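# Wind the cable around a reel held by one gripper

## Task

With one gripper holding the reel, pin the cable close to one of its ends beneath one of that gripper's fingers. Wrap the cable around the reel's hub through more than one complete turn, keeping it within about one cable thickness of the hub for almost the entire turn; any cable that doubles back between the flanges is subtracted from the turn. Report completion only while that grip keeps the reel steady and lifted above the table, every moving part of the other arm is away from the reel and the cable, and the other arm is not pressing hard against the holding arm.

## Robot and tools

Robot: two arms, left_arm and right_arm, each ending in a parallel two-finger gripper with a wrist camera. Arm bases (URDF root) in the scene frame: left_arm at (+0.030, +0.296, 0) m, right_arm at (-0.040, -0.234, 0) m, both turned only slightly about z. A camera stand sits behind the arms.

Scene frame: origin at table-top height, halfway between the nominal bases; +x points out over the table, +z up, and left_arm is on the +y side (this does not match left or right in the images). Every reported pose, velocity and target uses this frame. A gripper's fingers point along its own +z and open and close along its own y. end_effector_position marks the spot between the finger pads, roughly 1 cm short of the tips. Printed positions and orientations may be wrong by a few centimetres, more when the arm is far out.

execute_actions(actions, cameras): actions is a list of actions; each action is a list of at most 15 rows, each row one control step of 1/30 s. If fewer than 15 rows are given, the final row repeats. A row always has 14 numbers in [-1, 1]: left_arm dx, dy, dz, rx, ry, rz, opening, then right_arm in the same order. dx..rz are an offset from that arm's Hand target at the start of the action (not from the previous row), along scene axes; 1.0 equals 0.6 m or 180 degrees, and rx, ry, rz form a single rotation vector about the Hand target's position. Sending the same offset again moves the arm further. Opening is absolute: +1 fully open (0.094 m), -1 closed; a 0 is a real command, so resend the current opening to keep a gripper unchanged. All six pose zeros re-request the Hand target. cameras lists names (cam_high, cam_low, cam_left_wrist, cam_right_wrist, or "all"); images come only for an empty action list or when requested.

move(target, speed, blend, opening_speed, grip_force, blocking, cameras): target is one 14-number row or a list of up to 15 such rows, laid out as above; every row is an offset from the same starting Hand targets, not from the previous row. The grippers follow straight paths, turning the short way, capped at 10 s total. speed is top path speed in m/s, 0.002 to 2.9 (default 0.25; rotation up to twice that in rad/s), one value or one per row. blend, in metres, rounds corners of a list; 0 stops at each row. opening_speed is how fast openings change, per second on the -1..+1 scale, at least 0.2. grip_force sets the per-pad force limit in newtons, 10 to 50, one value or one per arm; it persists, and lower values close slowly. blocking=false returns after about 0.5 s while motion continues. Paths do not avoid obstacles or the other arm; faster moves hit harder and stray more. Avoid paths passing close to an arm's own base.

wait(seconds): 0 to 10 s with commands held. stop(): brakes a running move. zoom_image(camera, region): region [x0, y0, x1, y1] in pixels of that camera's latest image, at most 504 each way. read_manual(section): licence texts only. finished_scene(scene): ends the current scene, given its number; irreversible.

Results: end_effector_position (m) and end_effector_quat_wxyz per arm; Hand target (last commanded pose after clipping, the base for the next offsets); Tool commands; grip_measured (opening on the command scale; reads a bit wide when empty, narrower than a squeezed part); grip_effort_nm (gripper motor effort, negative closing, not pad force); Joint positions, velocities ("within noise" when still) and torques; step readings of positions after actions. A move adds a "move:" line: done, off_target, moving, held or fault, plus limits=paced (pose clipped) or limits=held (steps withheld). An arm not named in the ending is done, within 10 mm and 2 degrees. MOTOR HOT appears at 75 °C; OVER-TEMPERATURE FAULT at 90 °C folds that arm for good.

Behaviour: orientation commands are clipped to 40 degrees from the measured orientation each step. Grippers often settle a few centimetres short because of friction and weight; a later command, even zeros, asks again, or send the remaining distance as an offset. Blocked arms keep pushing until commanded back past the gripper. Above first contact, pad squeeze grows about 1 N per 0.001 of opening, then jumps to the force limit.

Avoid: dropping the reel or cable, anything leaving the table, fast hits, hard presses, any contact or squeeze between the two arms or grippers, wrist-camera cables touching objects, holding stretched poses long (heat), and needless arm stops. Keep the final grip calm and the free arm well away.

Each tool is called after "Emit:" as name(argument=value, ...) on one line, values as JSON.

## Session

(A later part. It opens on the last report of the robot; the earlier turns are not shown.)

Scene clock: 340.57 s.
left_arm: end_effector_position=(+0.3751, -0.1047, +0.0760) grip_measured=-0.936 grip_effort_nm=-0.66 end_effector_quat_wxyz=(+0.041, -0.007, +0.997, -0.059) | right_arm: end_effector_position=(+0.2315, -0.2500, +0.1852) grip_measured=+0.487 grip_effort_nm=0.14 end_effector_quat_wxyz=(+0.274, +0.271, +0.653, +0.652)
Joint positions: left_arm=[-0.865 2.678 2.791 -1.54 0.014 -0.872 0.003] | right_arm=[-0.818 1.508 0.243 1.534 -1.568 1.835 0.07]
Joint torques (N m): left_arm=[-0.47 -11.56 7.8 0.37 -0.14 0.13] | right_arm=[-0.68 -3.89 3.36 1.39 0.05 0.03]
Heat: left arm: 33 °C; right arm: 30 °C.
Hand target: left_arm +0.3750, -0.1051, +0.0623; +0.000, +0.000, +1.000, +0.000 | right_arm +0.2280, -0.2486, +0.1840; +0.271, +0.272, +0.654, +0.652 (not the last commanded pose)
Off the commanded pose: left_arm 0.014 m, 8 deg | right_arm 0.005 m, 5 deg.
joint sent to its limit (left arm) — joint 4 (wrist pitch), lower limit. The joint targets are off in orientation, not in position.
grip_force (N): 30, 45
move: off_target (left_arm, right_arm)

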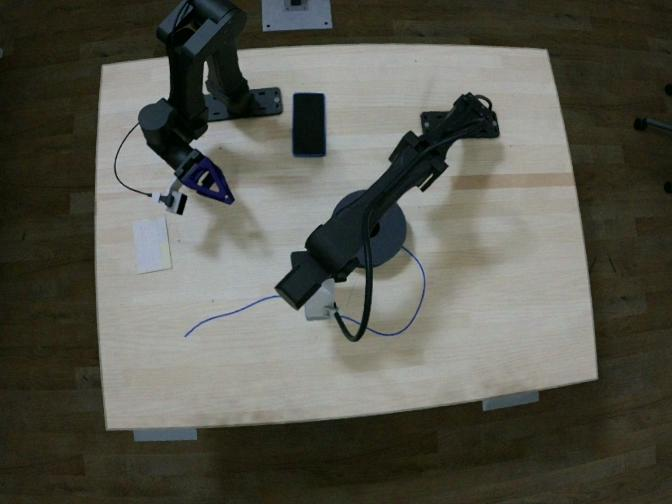

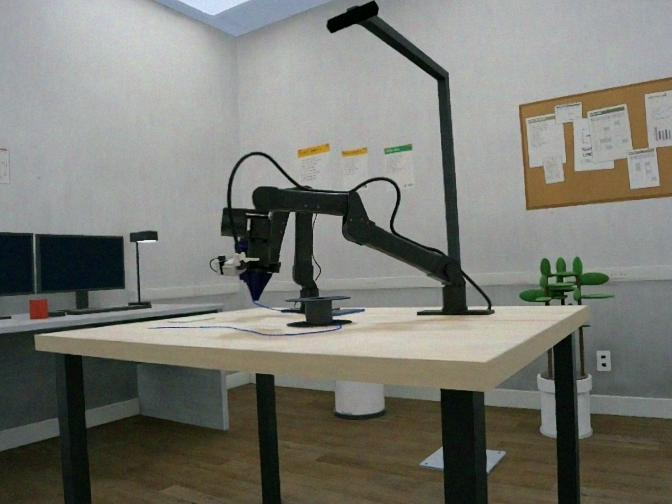

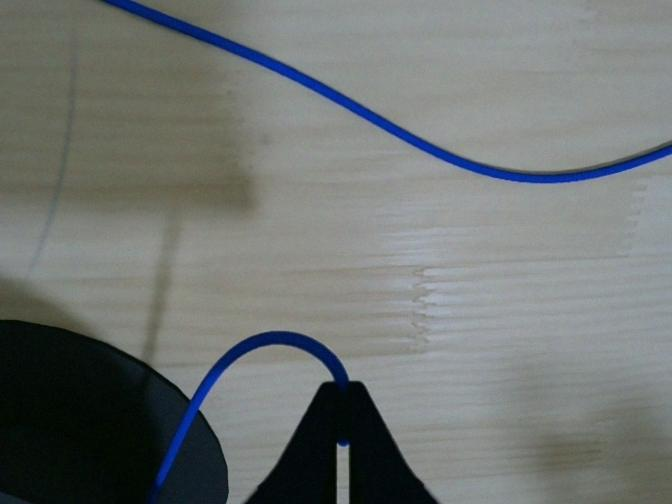

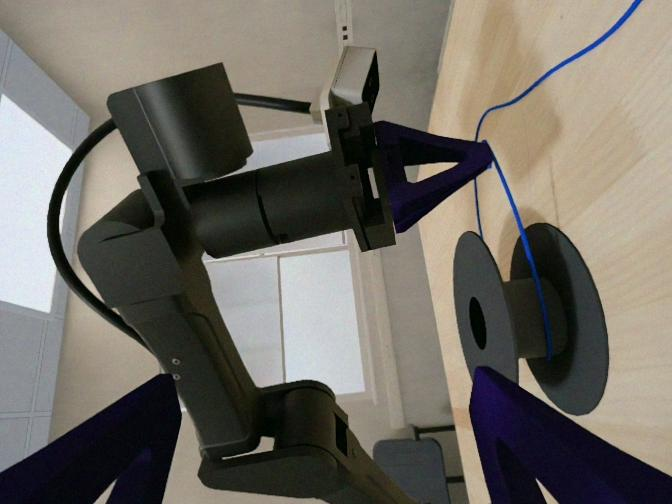

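Emit:
move(target=[[0.067,0.167,-0.012,0,0,0,-1, 0,0,0,0,0,0,0.49],[0.067,0.317,-0.012,0,0,0,-1, 0,0,0,0,0,0,0.49],[-0.025,0.492,-0.008,0,0,0,-1, 0,0,0,0,0,0,0.49],[-0.05,0.7,-0.008,0,0,0,-1, 0,0,0,0,0,0,0.49]], speed=0.18, blend=[0.04,0.04,0.04,0], cameras=["all"])

Emit:
zoom_image(camera="cam_low", region=[220, 220, 420, 360])

Emit:
zoom_image(camera="cam_right_wrist", region=[420, 80, 672, 420])

Scene clock: 369.33 s.
left_arm: end_effector_position=(+0.3412, +0.3146, +0.0470) grip_measured=-0.936 grip_effort_nm=-0.66 end_effector_quat_wxyz=(-0.027, -0.006, +1.000, -0.003) | right_arm: end_effector_position=(+0.2315, -0.2500, +0.1852) grip_measured=+0.487 grip_effort_nm=0.14 end_effector_quat_wxyz=(+0.274, +0.271, +0.653, +0.652)
Joint positions: left_arm=[0.05 1.821 1.269 -1.073 0.002 0.048 0.003] | right_arm=[-0.818 1.508 0.243 1.534 -1.568 1.835 0.07]
Joint torques (N m): left_arm=[-0.2 -12.26 4.18 0.32 -0.06 0.05] | right_arm=[-0.65 -3.86 3.34 1.39 0.04 0.05]
Heat: left arm: 35 °C; right arm: 30 °C.
Hand target: left_arm +0.3450, +0.3148, +0.0574; +0.000, +0.000, +1.000, +0.000 | right_arm +0.2280, -0.2486, +0.1840; +0.271, +0.272, +0.654, +0.652
Off the commanded pose: left_arm 0.011 m, 3 deg | right_arm 0.004 m, 0 deg.
grip_force (N): 30, 45
move: off_target (left_arm)

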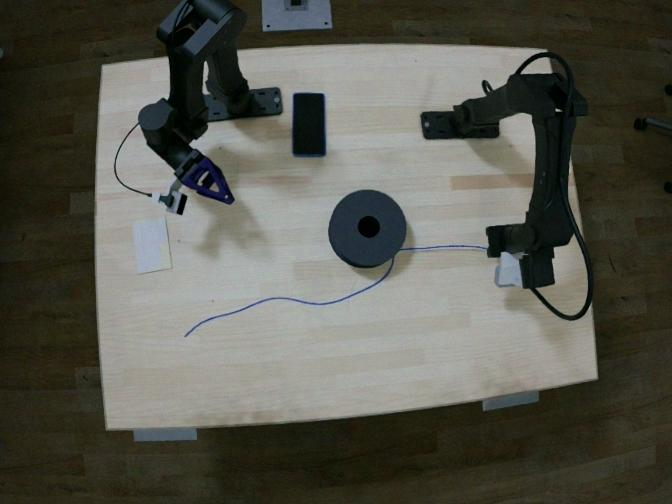

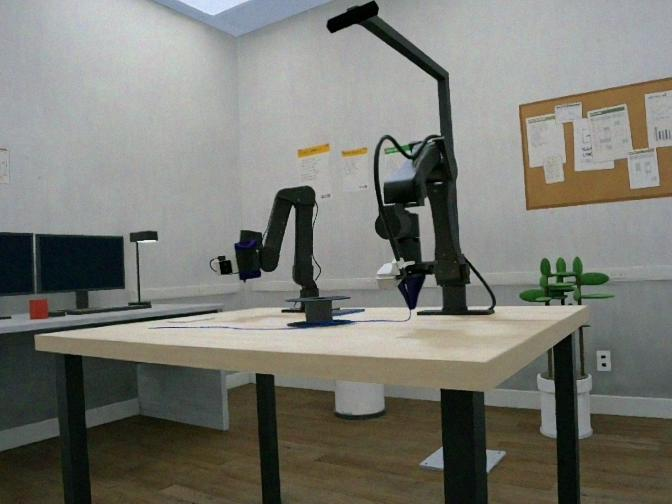

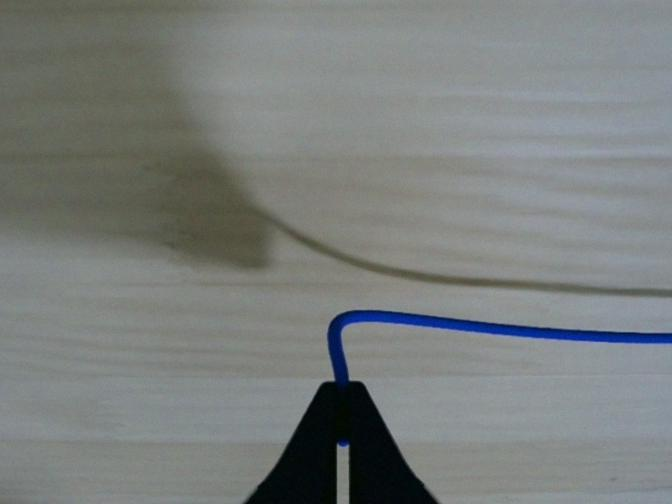

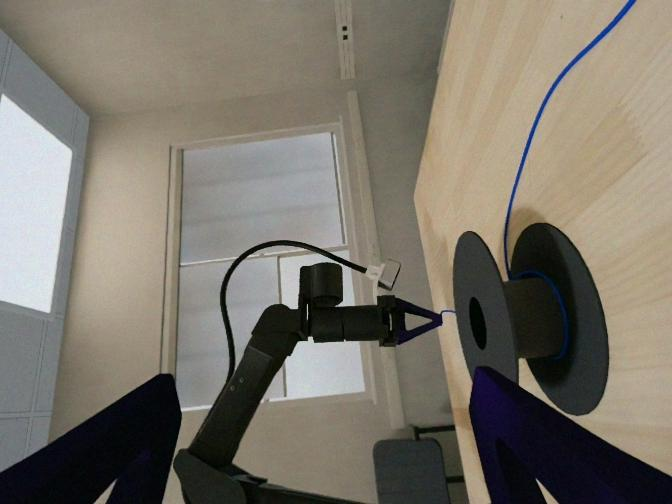

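Scaled by 2.520.

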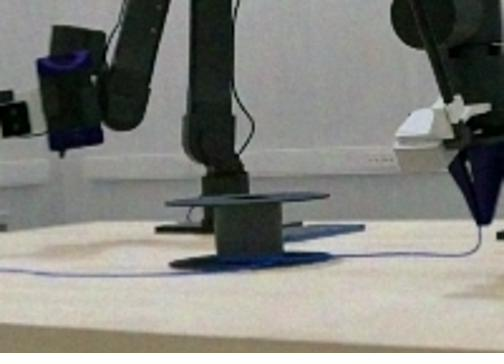

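Scaled by 1.482.

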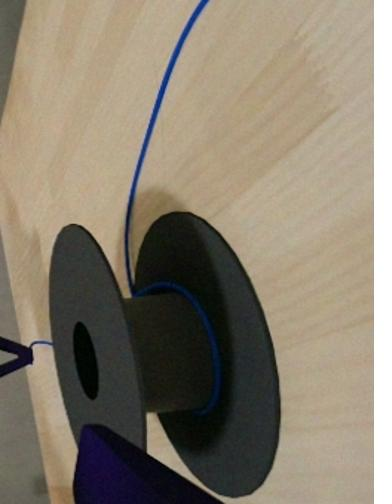

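Emit:
move(target=[0,0.06,0,0,0,0,-1, 0,0,0,0,0,0,0.49], speed=0.08, cameras=["cam_high", "cam_low", "cam_left_wrist", "cam_right_wrist"])

Emit:
zoom_image(camera="cam_right_wrist", region=[420, 200, 672, 440])

Emit:
zoom_image(camera="cam_low", region=[260, 270, 400, 350])

Scene clock: 381.03 s.
left_arm: end_effector_position=(+0.3374, +0.3482, +0.0470) grip_measured=-0.936 grip_effort_nm=-0.67 end_effector_quat_wxyz=(-0.026, -0.004, +1.000, -0.006) | right_arm: end_effector_position=(+0.2315, -0.2500, +0.1852) grip_measured=+0.487 grip_effort_nm=0.14 end_effector_quat_wxyz=(+0.274, +0.271, +0.653, +0.652)
Joint positions: left_arm=[0.159 1.821 1.269 -1.073 0.002 0.16 0.003] | right_arm=[-0.818 1.508 0.243 1.534 -1.568 1.835 0.07]
Joint torques (N m): left_arm=[0.21 -11.03 5.61 0.29 -0.05 0.02] | right_arm=[-0.62 -3.86 3.32 1.37 0.04 0.04]
Heat: left arm: 34 °C; right arm: 30 °C.
Hand target: left_arm +0.3450, +0.3509, +0.0574; +0.000, +0.000, +1.000, +0.000 | right_arm +0.2280, -0.2486, +0.1840; +0.271, +0.272, +0.654, +0.652
Off the commanded pose: left_arm 0.013 m, 3 deg | right_arm 0.004 m, 0 deg.
grip_force (N): 30, 45
move: off_target (left_arm)

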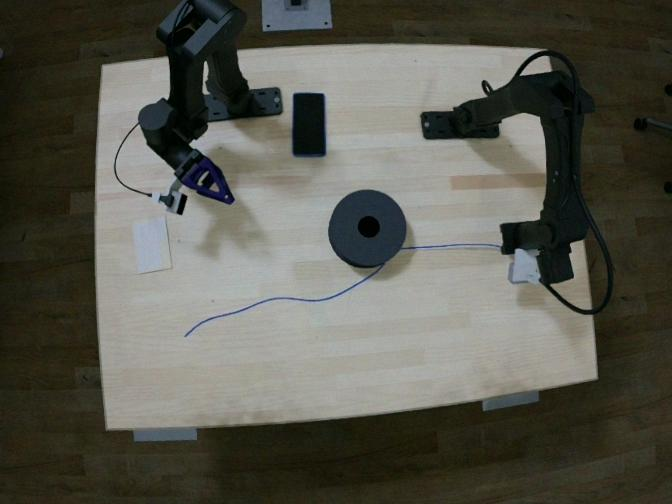

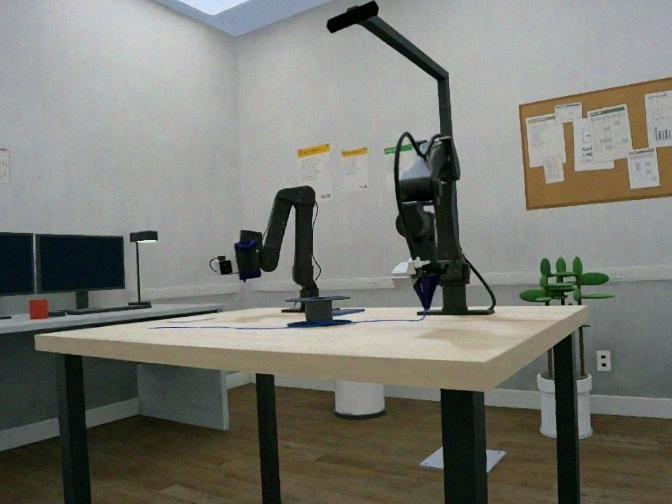

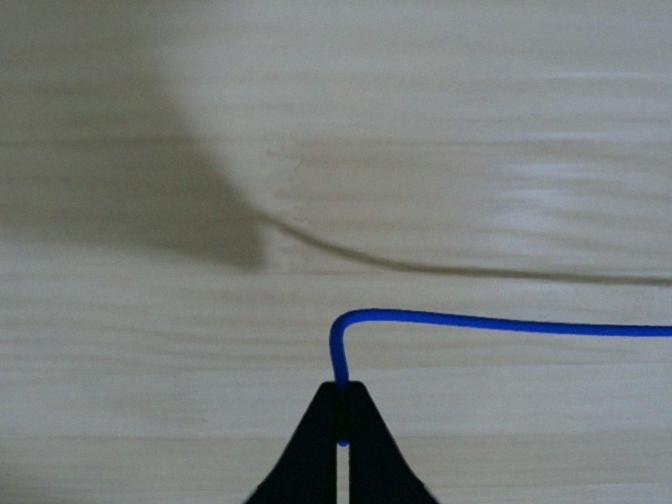

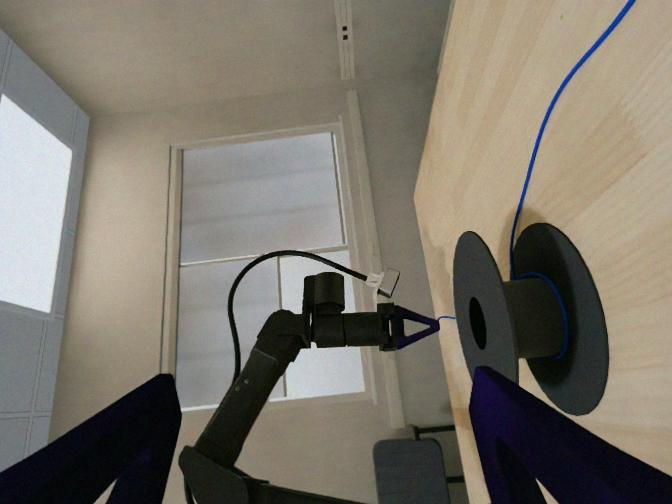

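Scaled by 2.000.

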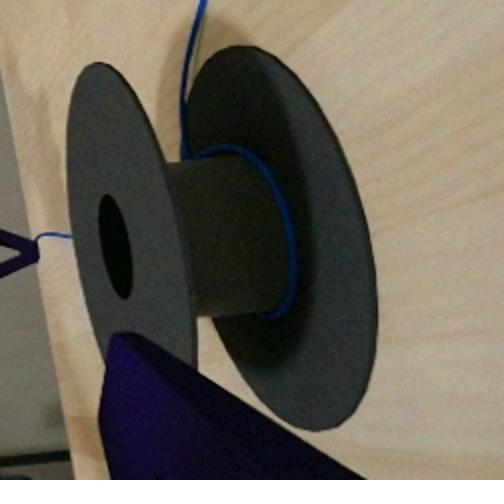

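Scaled by 3.600.

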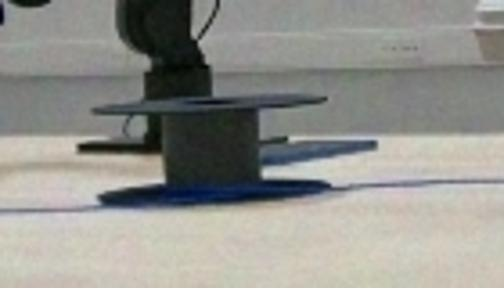

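Emit:
move(target=[[-0.242,-0.177,0.015,0,0,0,-1, -0.02,-0.05,0,0,0,0,0.49],[-0.342,-0.377,0.015,0,0,0,-1, -0.05,-0.1,0,0,0,0,0.49],[-0.392,-0.56,0.015,0,0,0,-1, -0.05,-0.1,0,0,0,0,0.49],[-0.358,-0.71,0.015,0,0,0.056,-1, -0.05,-0.1,0,0,0,0,0.49],[-0.292,-0.81,0.015,0,0,0.111,-1, -0.05,-0.1,0,0,0,0,0.49],[-0.133,-0.835,0.015,0,0,0.167,-1, -0.05,-0.1,0,0,0,0,0.49]], speed=0.16, blend=[0.04,0.04,0.04,0.03,0.03,0], cameras=["all"])

Emit:
zoom_image(camera="cam_low", region=[220, 230, 400, 350])

Scene clock: 424.87 s.
left_arm: end_effector_position=(+0.2665, -0.1506, +0.0785) grip_measured=-0.936 grip_effort_nm=-0.67 end_effector_quat_wxyz=(+0.003, -0.257, +0.966, -0.038) | right_arm: end_effector_position=(+0.2021, -0.3108, +0.1843) grip_measured=+0.487 grip_effort_nm=0.14 end_effector_quat_wxyz=(+0.369, +0.372, +0.601, +0.603)
Joint positions: left_arm=[-1.09 2.582 2.622 -1.534 0.011 -1.601 0.003] | right_arm=[-1.132 1.406 0.151 1.534 -1.568 1.855 0.07]
Joint torques (N m): left_arm=[-0.54 -11.33 7.73 0.23 -0.11 -0.11] | right_arm=[-0.79 -3.63 3.32 1.4 0.06 0.04]
Heat: left arm: 33 °C; right arm: 30 °C.
Hand target: left_arm +0.2652, -0.1502, +0.0664; +0.000, -0.259, +0.966, +0.000 | right_arm +0.1980, -0.3086, +0.1839; +0.272, +0.272, +0.653, +0.652
Off the commanded pose: left_arm 0.012 m, 4 deg | right_arm 0.005 m, 18 deg.
joint sent to its limit (left arm) — joint 4 (wrist pitch), lower limit. The joint targets are off in orientation, not in position.
joint sent to its limit (right arm) — joint 5 (wrist yaw), lower limit. The joint targets are off in orientation, not in position.
grip_force (N): 30, 45
move: off_target (left_arm, right_arm)

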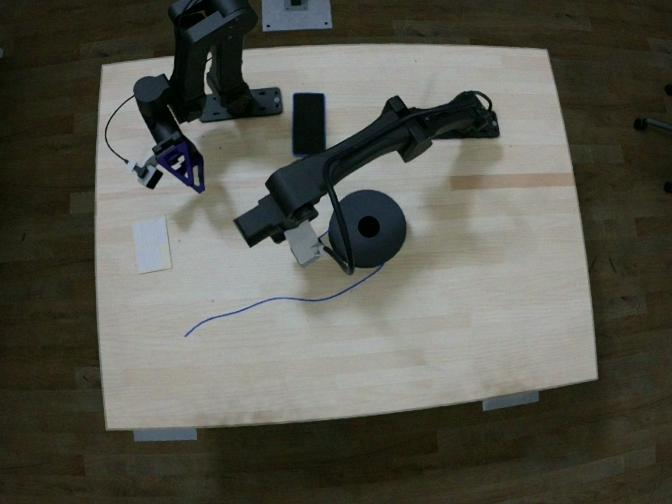

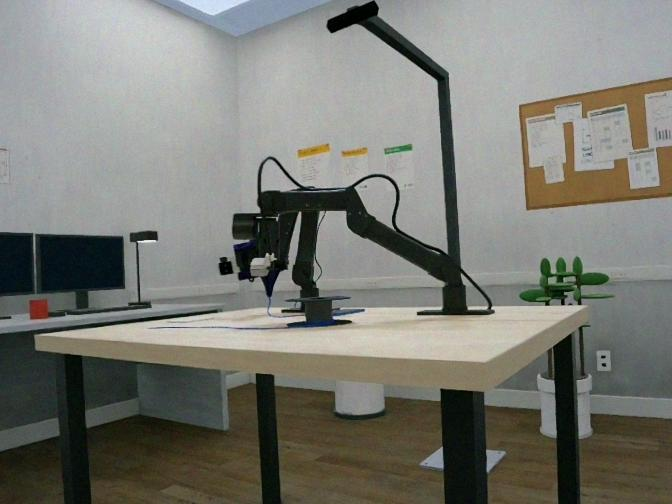

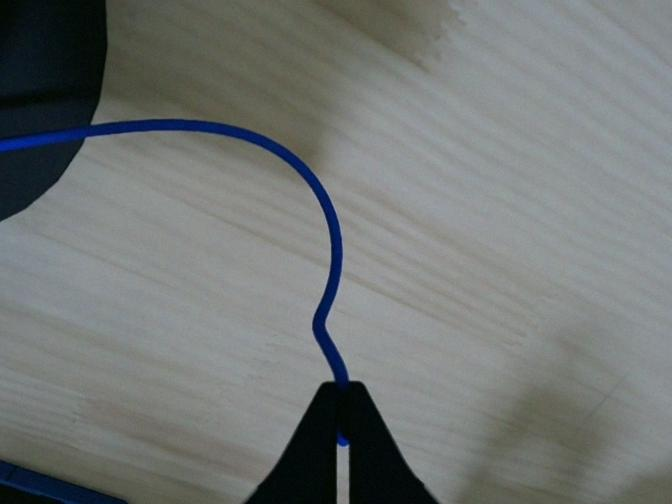

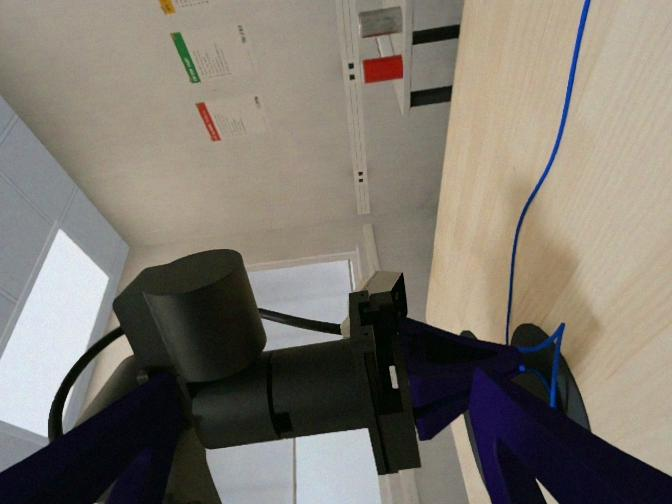

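Scaled by 2.800.

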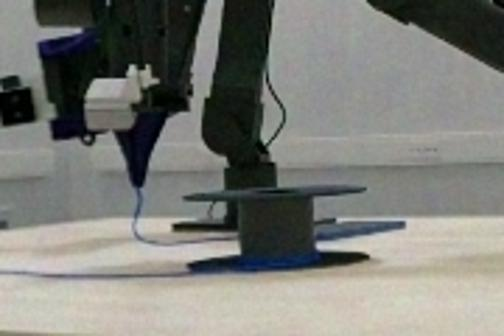

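Emit:
move(target=[[0.125,0.028,0.033,0,0,0.083,-1, 0,0,0,0,0,0,0.49],[0.216,0.117,0.045,0,0,0.139,-1, 0,0,0,0,0,0,0.49],[0.258,0.225,0.05,0,0,0.194,-1, 0,0,0,0,0,0,0.49],[0.235,0.335,0.05,0,0,0.194,-1, 0,0,0,0,0,0,0.49]], speed=0.13, blend=[0.03,0.03,0.03,0], cameras=["all"])

Emit:
zoom_image(camera="cam_low", region=[220, 230, 400, 350])

Emit:
zoom_image(camera="cam_high", region=[290, 160, 450, 320])

Scene clock: 444.37 s.
left_arm: end_effector_position=(+0.4046, +0.0504, +0.0755) grip_measured=-0.936 grip_effort_nm=-0.67 end_effector_quat_wxyz=(-0.016, -0.540, +0.841, +0.021) | right_arm: end_effector_position=(+0.2021, -0.3108, +0.1843) grip_measured=+0.487 grip_effort_nm=0.14 end_effector_quat_wxyz=(+0.369, +0.372, +0.601, +0.603)
Joint positions: left_arm=[-0.586 2.373 2.227 -1.476 0.011 -1.72 0.003] | right_arm=[-1.132 1.406 0.151 1.534 -1.568 1.855 0.07]
Joint velocities: left_arm=[0.012 0.012 0.007 -0.154 -0.066 -0.007 -0.001] | right_arm=[within noise]
Joint torques (N m): left_arm=[-0.14 -17.91 4.22 0.22 -0.12 0.04] | right_arm=[-0.76 -3.6 3.34 1.41 0.05 0.04]
Heat: left arm: 36 °C; right arm: 30 °C.
Hand target: left_arm +0.4063, +0.0509, +0.0963; +0.000, -0.537, +0.844, +0.000 | right_arm +0.1980, -0.3086, +0.1839; +0.272, +0.272, +0.653, +0.652
Off the commanded pose: left_arm 0.021 m, 3 deg | right_arm 0.005 m, 18 deg.
joint sent to its limit (right arm) — joint 5 (wrist yaw), lower limit. The joint targets are off in orientation, not in position.
grip_force (N): 30, 45
move: off_target (left_arm, right_arm)

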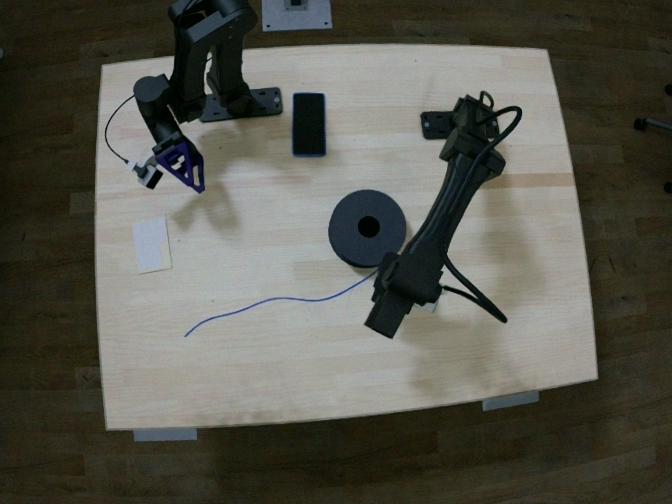

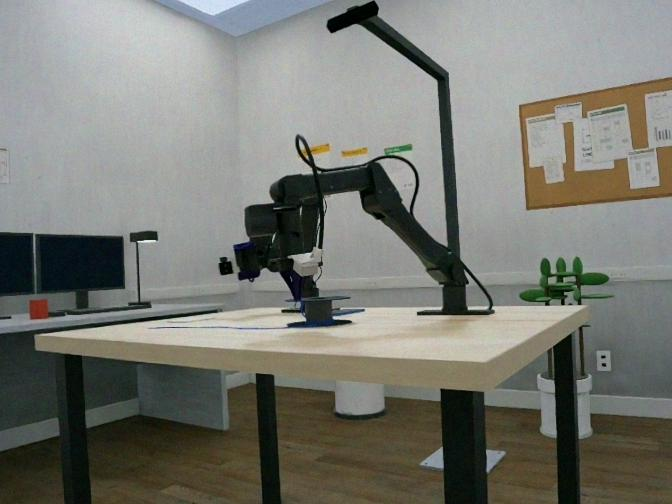

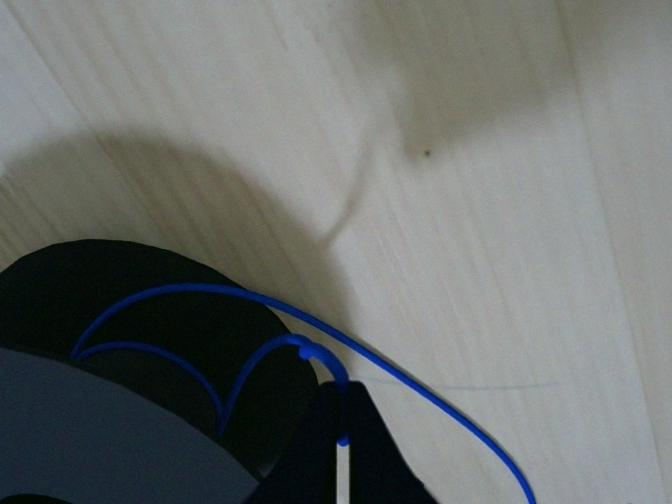

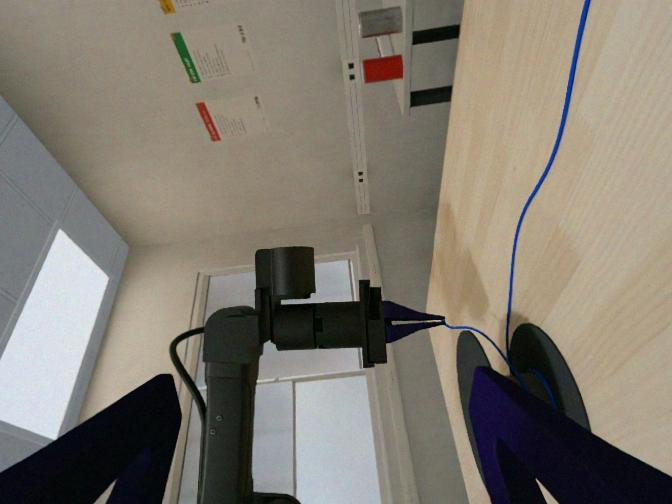

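Scaled by 2.800.

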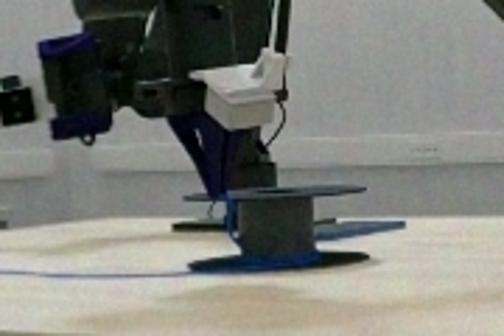

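Scaled by 3.150.

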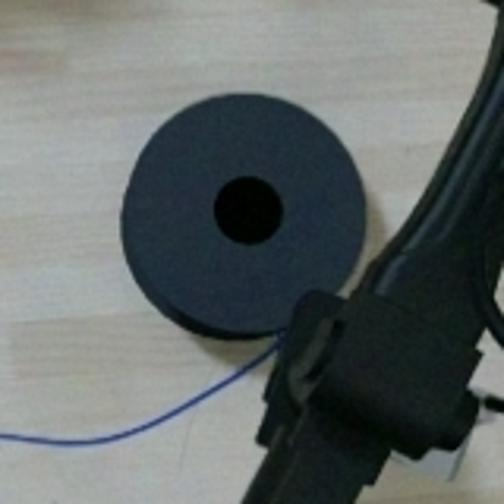

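Emit:
move(target=[[0.0062,0.015,0.025,0,0,0,-1, 0.17,0.182,-0.107,0,0,0.14,0.35],[0.0062,0.015,0.025,0,0,0,-1, 0.27,0.407,-0.19,0,0,0.2517,0.35]], speed=0.2, blend=[0.04,0], cameras=["all"])

Emit:
zoom_image(camera="cam_low", region=[220, 230, 400, 350])

Emit:
zoom_image(camera="cam_high", region=[290, 160, 450, 320])

Scene clock: 496.87 s.
left_arm: end_effector_position=(+0.4044, +0.0570, +0.0790) grip_measured=-0.936 grip_effort_nm=-0.67 end_effector_quat_wxyz=(-0.019, -0.536, +0.843, +0.027) | right_arm: end_effector_position=(+0.3570, -0.0630, +0.0726) grip_measured=+0.353 grip_effort_nm=-0.15 end_effector_quat_wxyz=(+0.012, +0.009, +0.707, +0.707)
Joint positions: left_arm=[-0.574 2.373 2.24 -1.503 0.011 -1.698 0.003] | right_arm=[-0.056 2.413 1.032 1.486 -1.568 1.672 0.064]
Joint torques (N m): left_arm=[0.62 -18.02 7.73 -0.06 -0.12 0.03] | right_arm=[-0.31 -8.36 5.53 1.37 -0.04 0.04]
Heat: left arm: 46 °C; right arm: 30 °C.
Hand target: left_arm +0.4099, +0.0598, +0.1113; +0.000, -0.537, +0.844, +0.000 | right_arm +0.3600, -0.0644, +0.0700; +0.000, -0.001, +0.708, +0.706
Off the commanded pose: left_arm 0.033 m, 4 deg | right_arm 0.004 m, 2 deg.
joint sent to its limit (right arm) — joint 5 (wrist yaw), lower limit. The joint targets still meet the commanded pose.
grip_force (N): 30, 45
move: off_target (left_arm)

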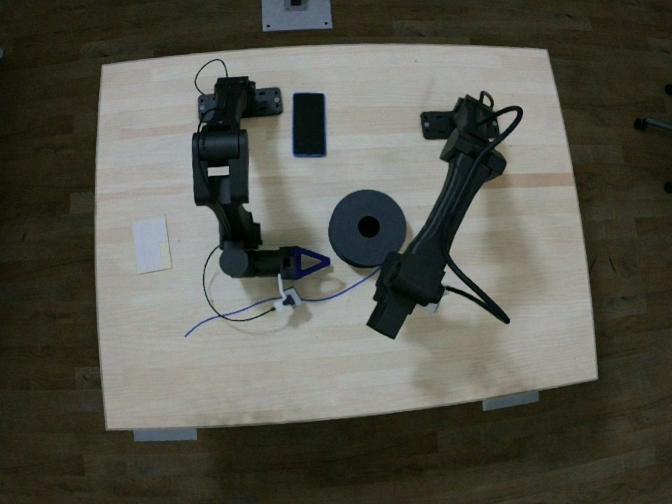

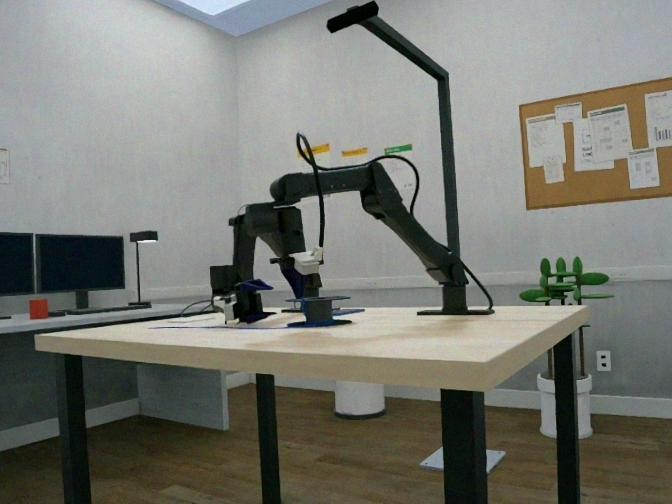

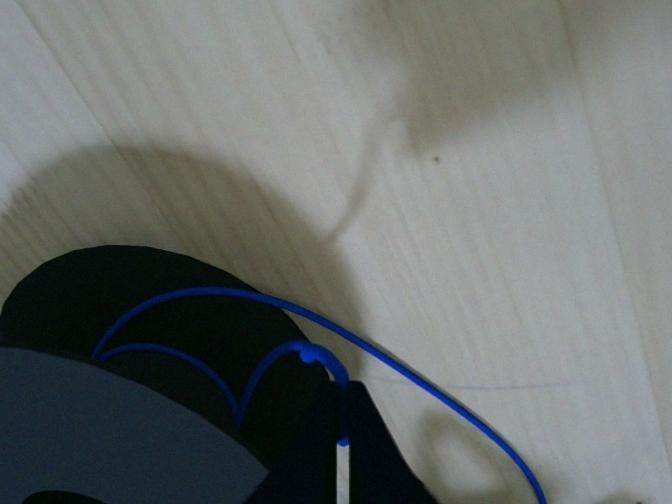

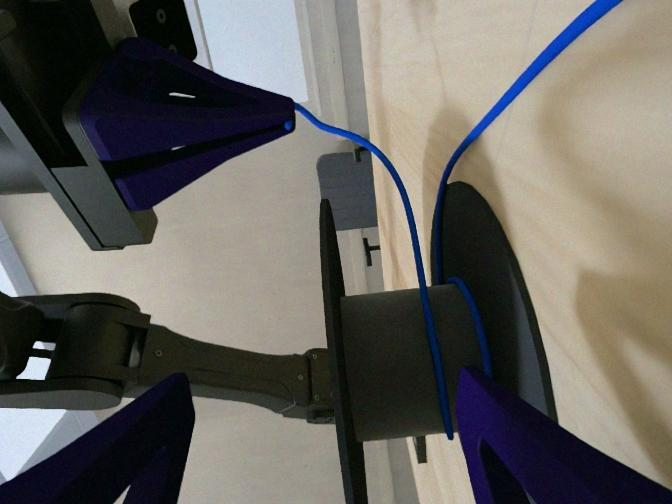

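Scaled by 2.800.

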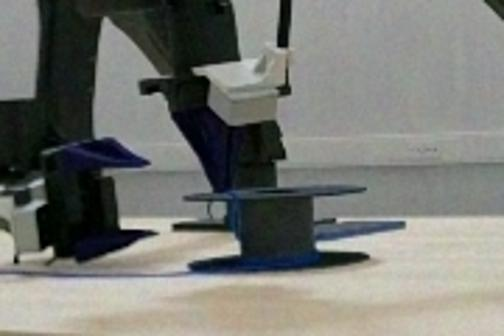

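Scaled by 3.150.

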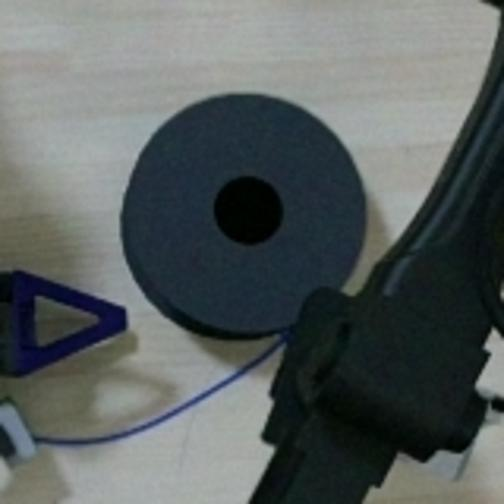

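Emit:
move(target=[[0.033,0.03,0.01,0,0,0,-1, 0,0.03,0,0,0,0,0.35],[0.033,0.03,0.01,0,0,0,-1, -0.005,0.12,0,0,0,0,0.35]], speed=0.1, blend=[0.02,0], cameras=["cam_high", "cam_low", "cam_left_wrist", "cam_right_wrist"])

Emit:
zoom_image(camera="cam_high", region=[290, 160, 450, 320])

Scene clock: 520.10 s.
left_arm: end_effector_position=(+0.4276, +0.0772, +0.0993) grip_measured=-0.936 grip_effort_nm=-0.66 end_effector_quat_wxyz=(-0.008, -0.540, +0.841, +0.004) | right_arm: end_effector_position=(+0.3510, +0.0055, +0.0687) grip_measured=+0.352 grip_effort_nm=-0.13 end_effector_quat_wxyz=(-0.003, -0.007, +0.706, +0.709)
Joint positions: left_arm=[-0.509 2.373 2.323 -1.535 0.011 -1.642 0.003] | right_arm=[0.117 2.42 1.057 1.394 -1.437 1.596 0.064]
Joint torques (N m): left_arm=[-0.1 -15.21 7.62 0.06 -0.12 0.04] | right_arm=[0.29 -10.02 5.31 1.16 0.13 -0.1]
Heat: left arm: 48 °C; right arm: 30 °C.
Hand target: left_arm +0.4297, +0.0779, +0.1173; +0.000, -0.537, +0.844, +0.000 | right_arm +0.3569, +0.0076, +0.0700; -0.001, -0.001, +0.708, +0.706
Off the commanded pose: left_arm 0.018 m, 1 deg | right_arm 0.006 m, 1 deg.
joint sent to its limit (left arm) — joint 4 (wrist pitch), lower limit. The joint targets still meet the commanded pose.
grip_force (N): 30, 45
move: off_target (left_arm); blend cut to 0.014 m at target 1

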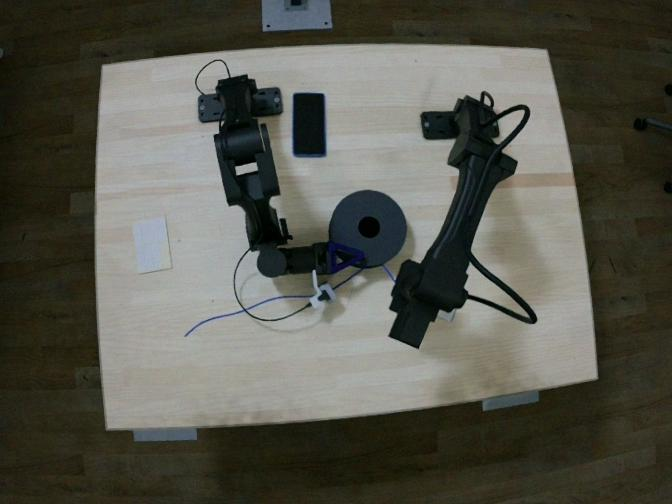

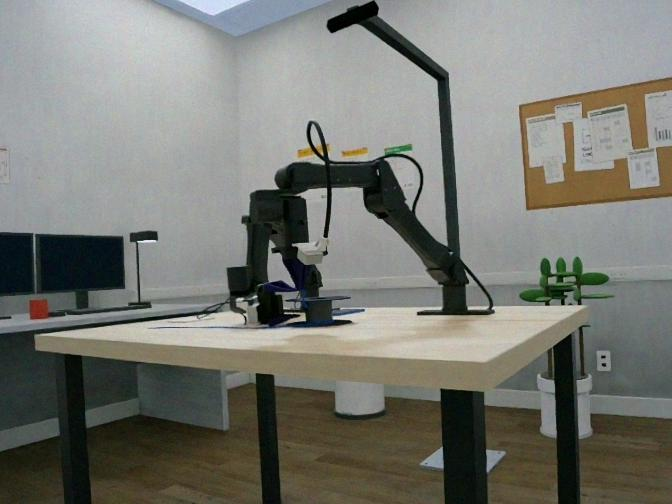

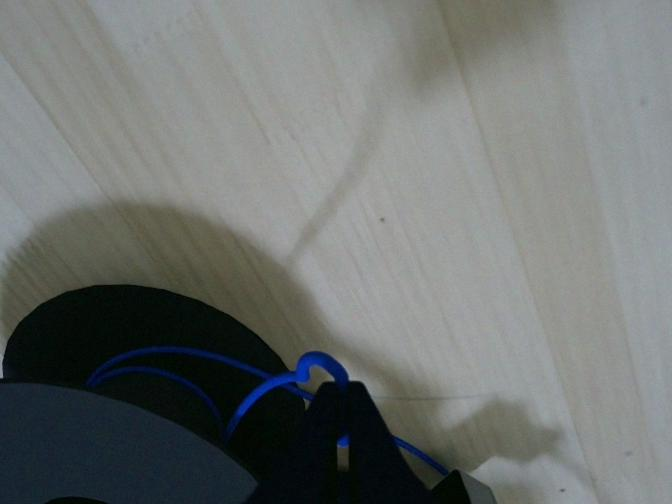

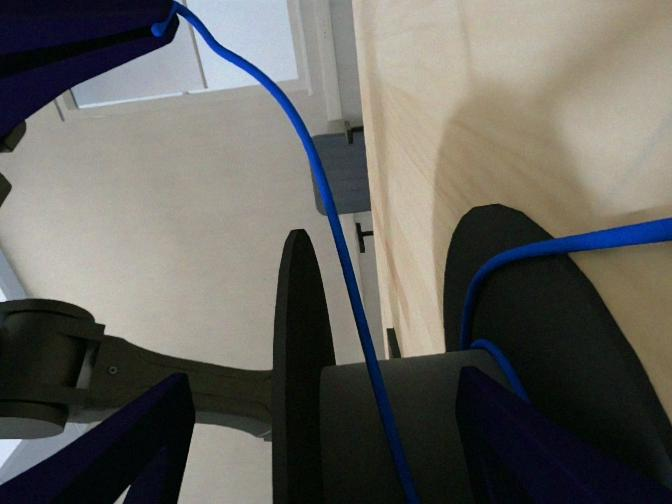

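Scaled by 3.150.

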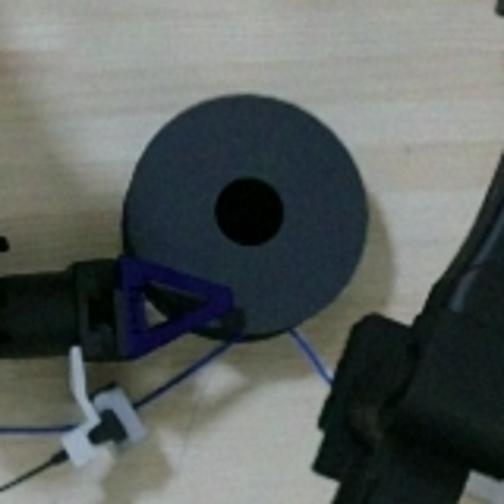

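Emit:
move(target=[[0,0,0,0,0,0,-1, 0.0167,0.015,0.0117,0,0,0,0.35],[0,0,0,0,0,0,-1, 0.0167,0.08,0.0117,0,0,0,0.35]], speed=0.08, blend=[0.008,0], cameras=["cam_high", "cam_low", "cam_left_wrist", "cam_right_wrist"])

Emit:
zoom_image(camera="cam_high", region=[290, 160, 450, 320])

Scene clock: 552.63 s.
left_arm: end_effector_position=(+0.4276, +0.0772, +0.0993) grip_measured=-0.936 grip_effort_nm=-0.67 end_effector_quat_wxyz=(-0.008, -0.540, +0.841, +0.004) | right_arm: end_effector_position=(+0.3634, +0.0517, +0.0748) grip_measured=+0.352 grip_effort_nm=-0.13 end_effector_quat_wxyz=(-0.006, +0.007, +0.708, +0.706)
Joint positions: left_arm=[-0.509 2.373 2.323 -1.535 0.011 -1.642 0.003] | right_arm=[0.223 2.42 1.142 1.269 -1.316 1.58 0.064]
Joint torques (N m): left_arm=[-0.1 -15.21 7.64 0.05 -0.12 0.04] | right_arm=[0.59 -9.81 6.37 1.56 0.01 -0.11]
Heat: left arm: 46 °C; right arm: 30 °C.
Hand target: left_arm +0.4297, +0.0779, +0.1173; +0.000, -0.537, +0.844, +0.000 | right_arm +0.3669, +0.0557, +0.0770; -0.001, -0.001, +0.708, +0.706
Off the commanded pose: left_arm 0.018 m, 1 deg | right_arm 0.006 m, 1 deg.
joint sent to its limit (left arm) — joint 4 (wrist pitch), lower limit. The joint targets still meet the commanded pose.
grip_force (N): 30, 45
move: off_target (left_arm); blend cut to 0.0077 m at target 1

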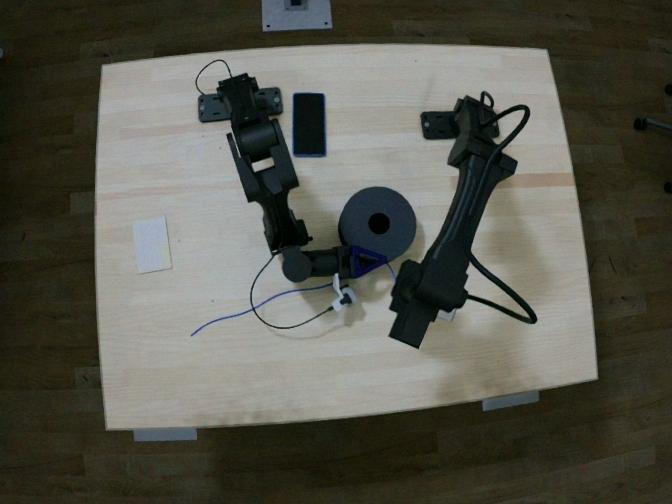

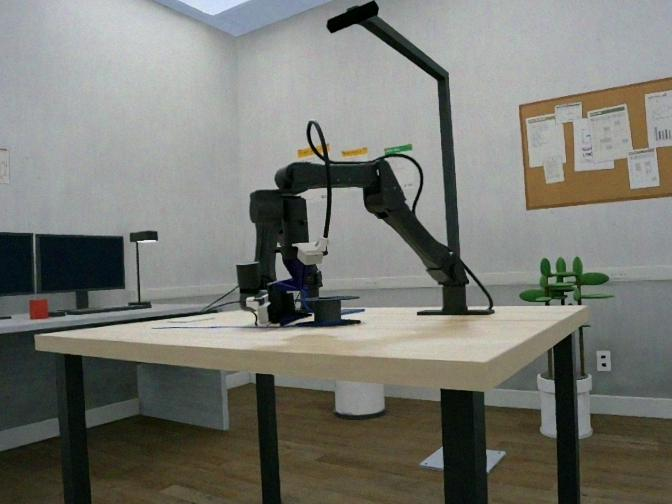

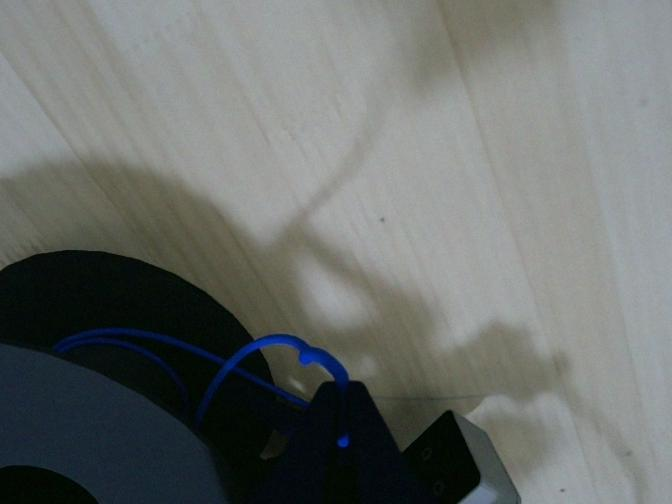

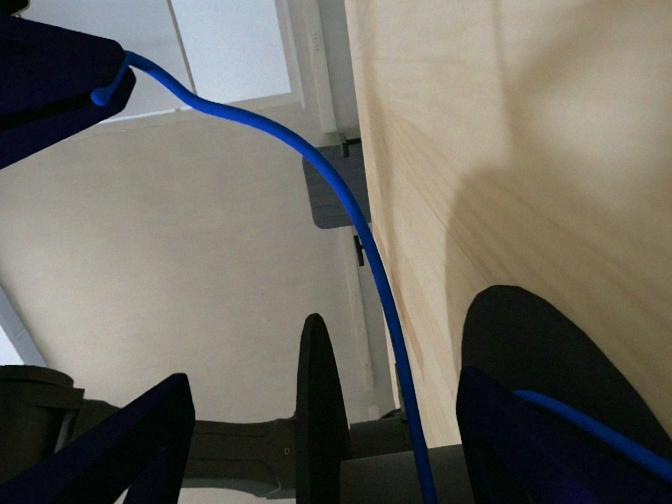

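Scaled by 3.150.

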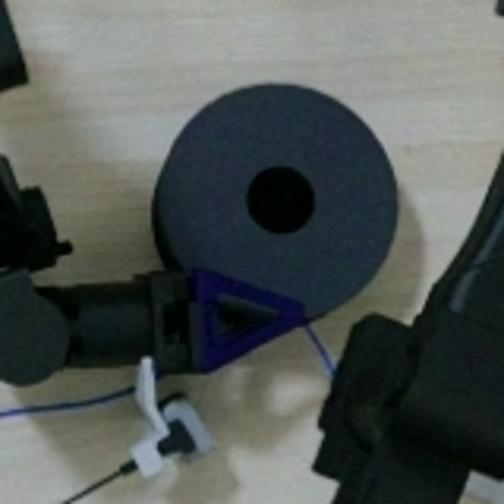

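Emit:
move(target=[0,0,0,0,0,0,-1, 0.003,0.027,0.005,0,0,0,0.35], speed=0.06, cameras=["cam_high", "cam_right_wrist", "cam_left_wrist"])

Emit:
zoom_image(camera="cam_high", region=[290, 160, 450, 320])

Scene clock: 577.47 s.
left_arm: end_effector_position=(+0.4276, +0.0772, +0.0993) grip_measured=-0.936 grip_effort_nm=-0.67 end_effector_quat_wxyz=(-0.008, -0.540, +0.841, +0.004) | right_arm: end_effector_position=(+0.3666, +0.0670, +0.0787) grip_measured=+0.352 grip_effort_nm=-0.13 end_effector_quat_wxyz=(-0.003, +0.008, +0.708, +0.706)
Joint positions: left_arm=[-0.509 2.373 2.323 -1.535 0.011 -1.642 0.003] | right_arm=[0.257 2.42 1.171 1.241 -1.277 1.58 0.064]
Joint torques (N m): left_arm=[-0.1 -15.21 7.62 0.05 -0.12 0.03] | right_arm=[0.87 -9.65 6.58 1.58 -0.03 -0.11]
Heat: left arm: 46 °C; right arm: 30 °C.
Hand target: left_arm +0.4297, +0.0779, +0.1173; +0.000, -0.537, +0.844, +0.000 | right_arm +0.3687, +0.0719, +0.0800; -0.001, -0.001, +0.708, +0.706
Off the commanded pose: left_arm 0.018 m, 1 deg | right_arm 0.005 m, 1 deg.
joint sent to its limit (left arm) — joint 4 (wrist pitch), lower limit. The joint targets still meet the commanded pose.
grip_force (N): 30, 45
move: off_target (left_arm)
Images, in order (width x height): cam_high 672x504, cam_left_wrist 672x504, cam_right_wrist 672x504.

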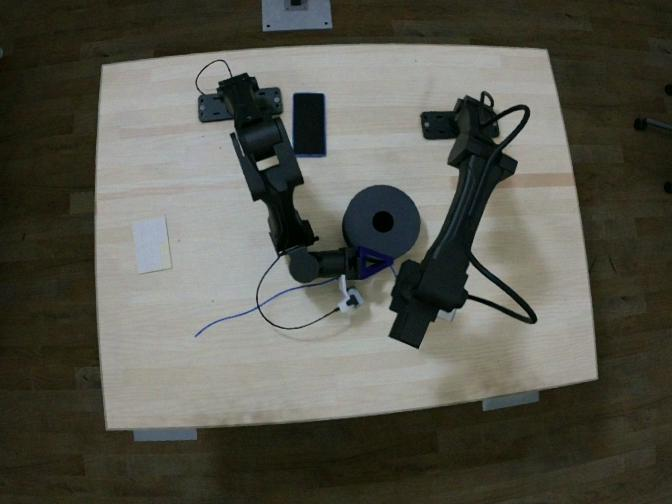

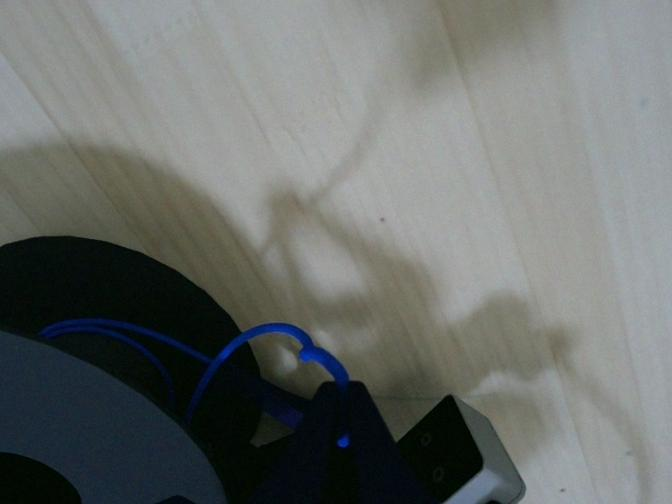

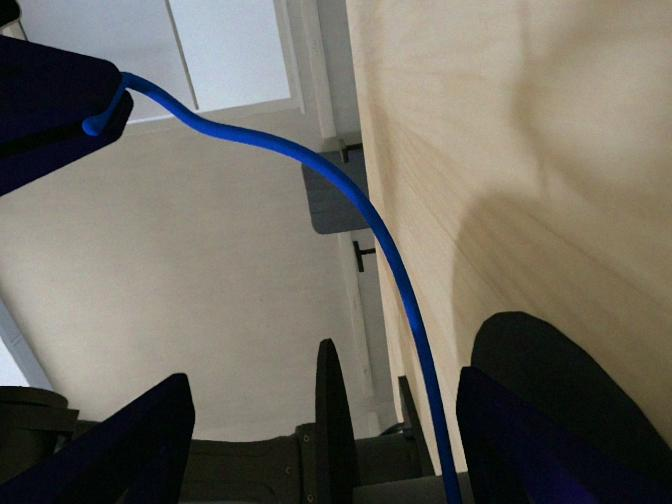

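Scaled by 3.150.

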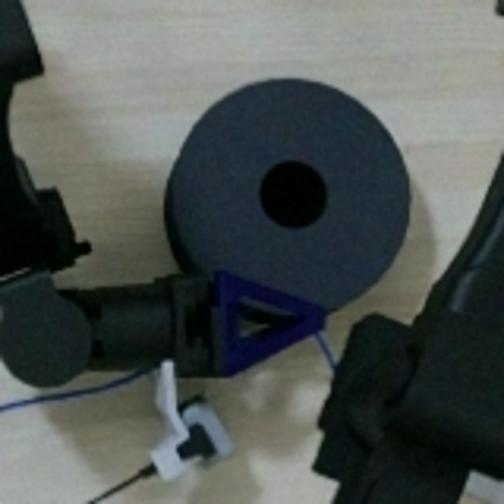

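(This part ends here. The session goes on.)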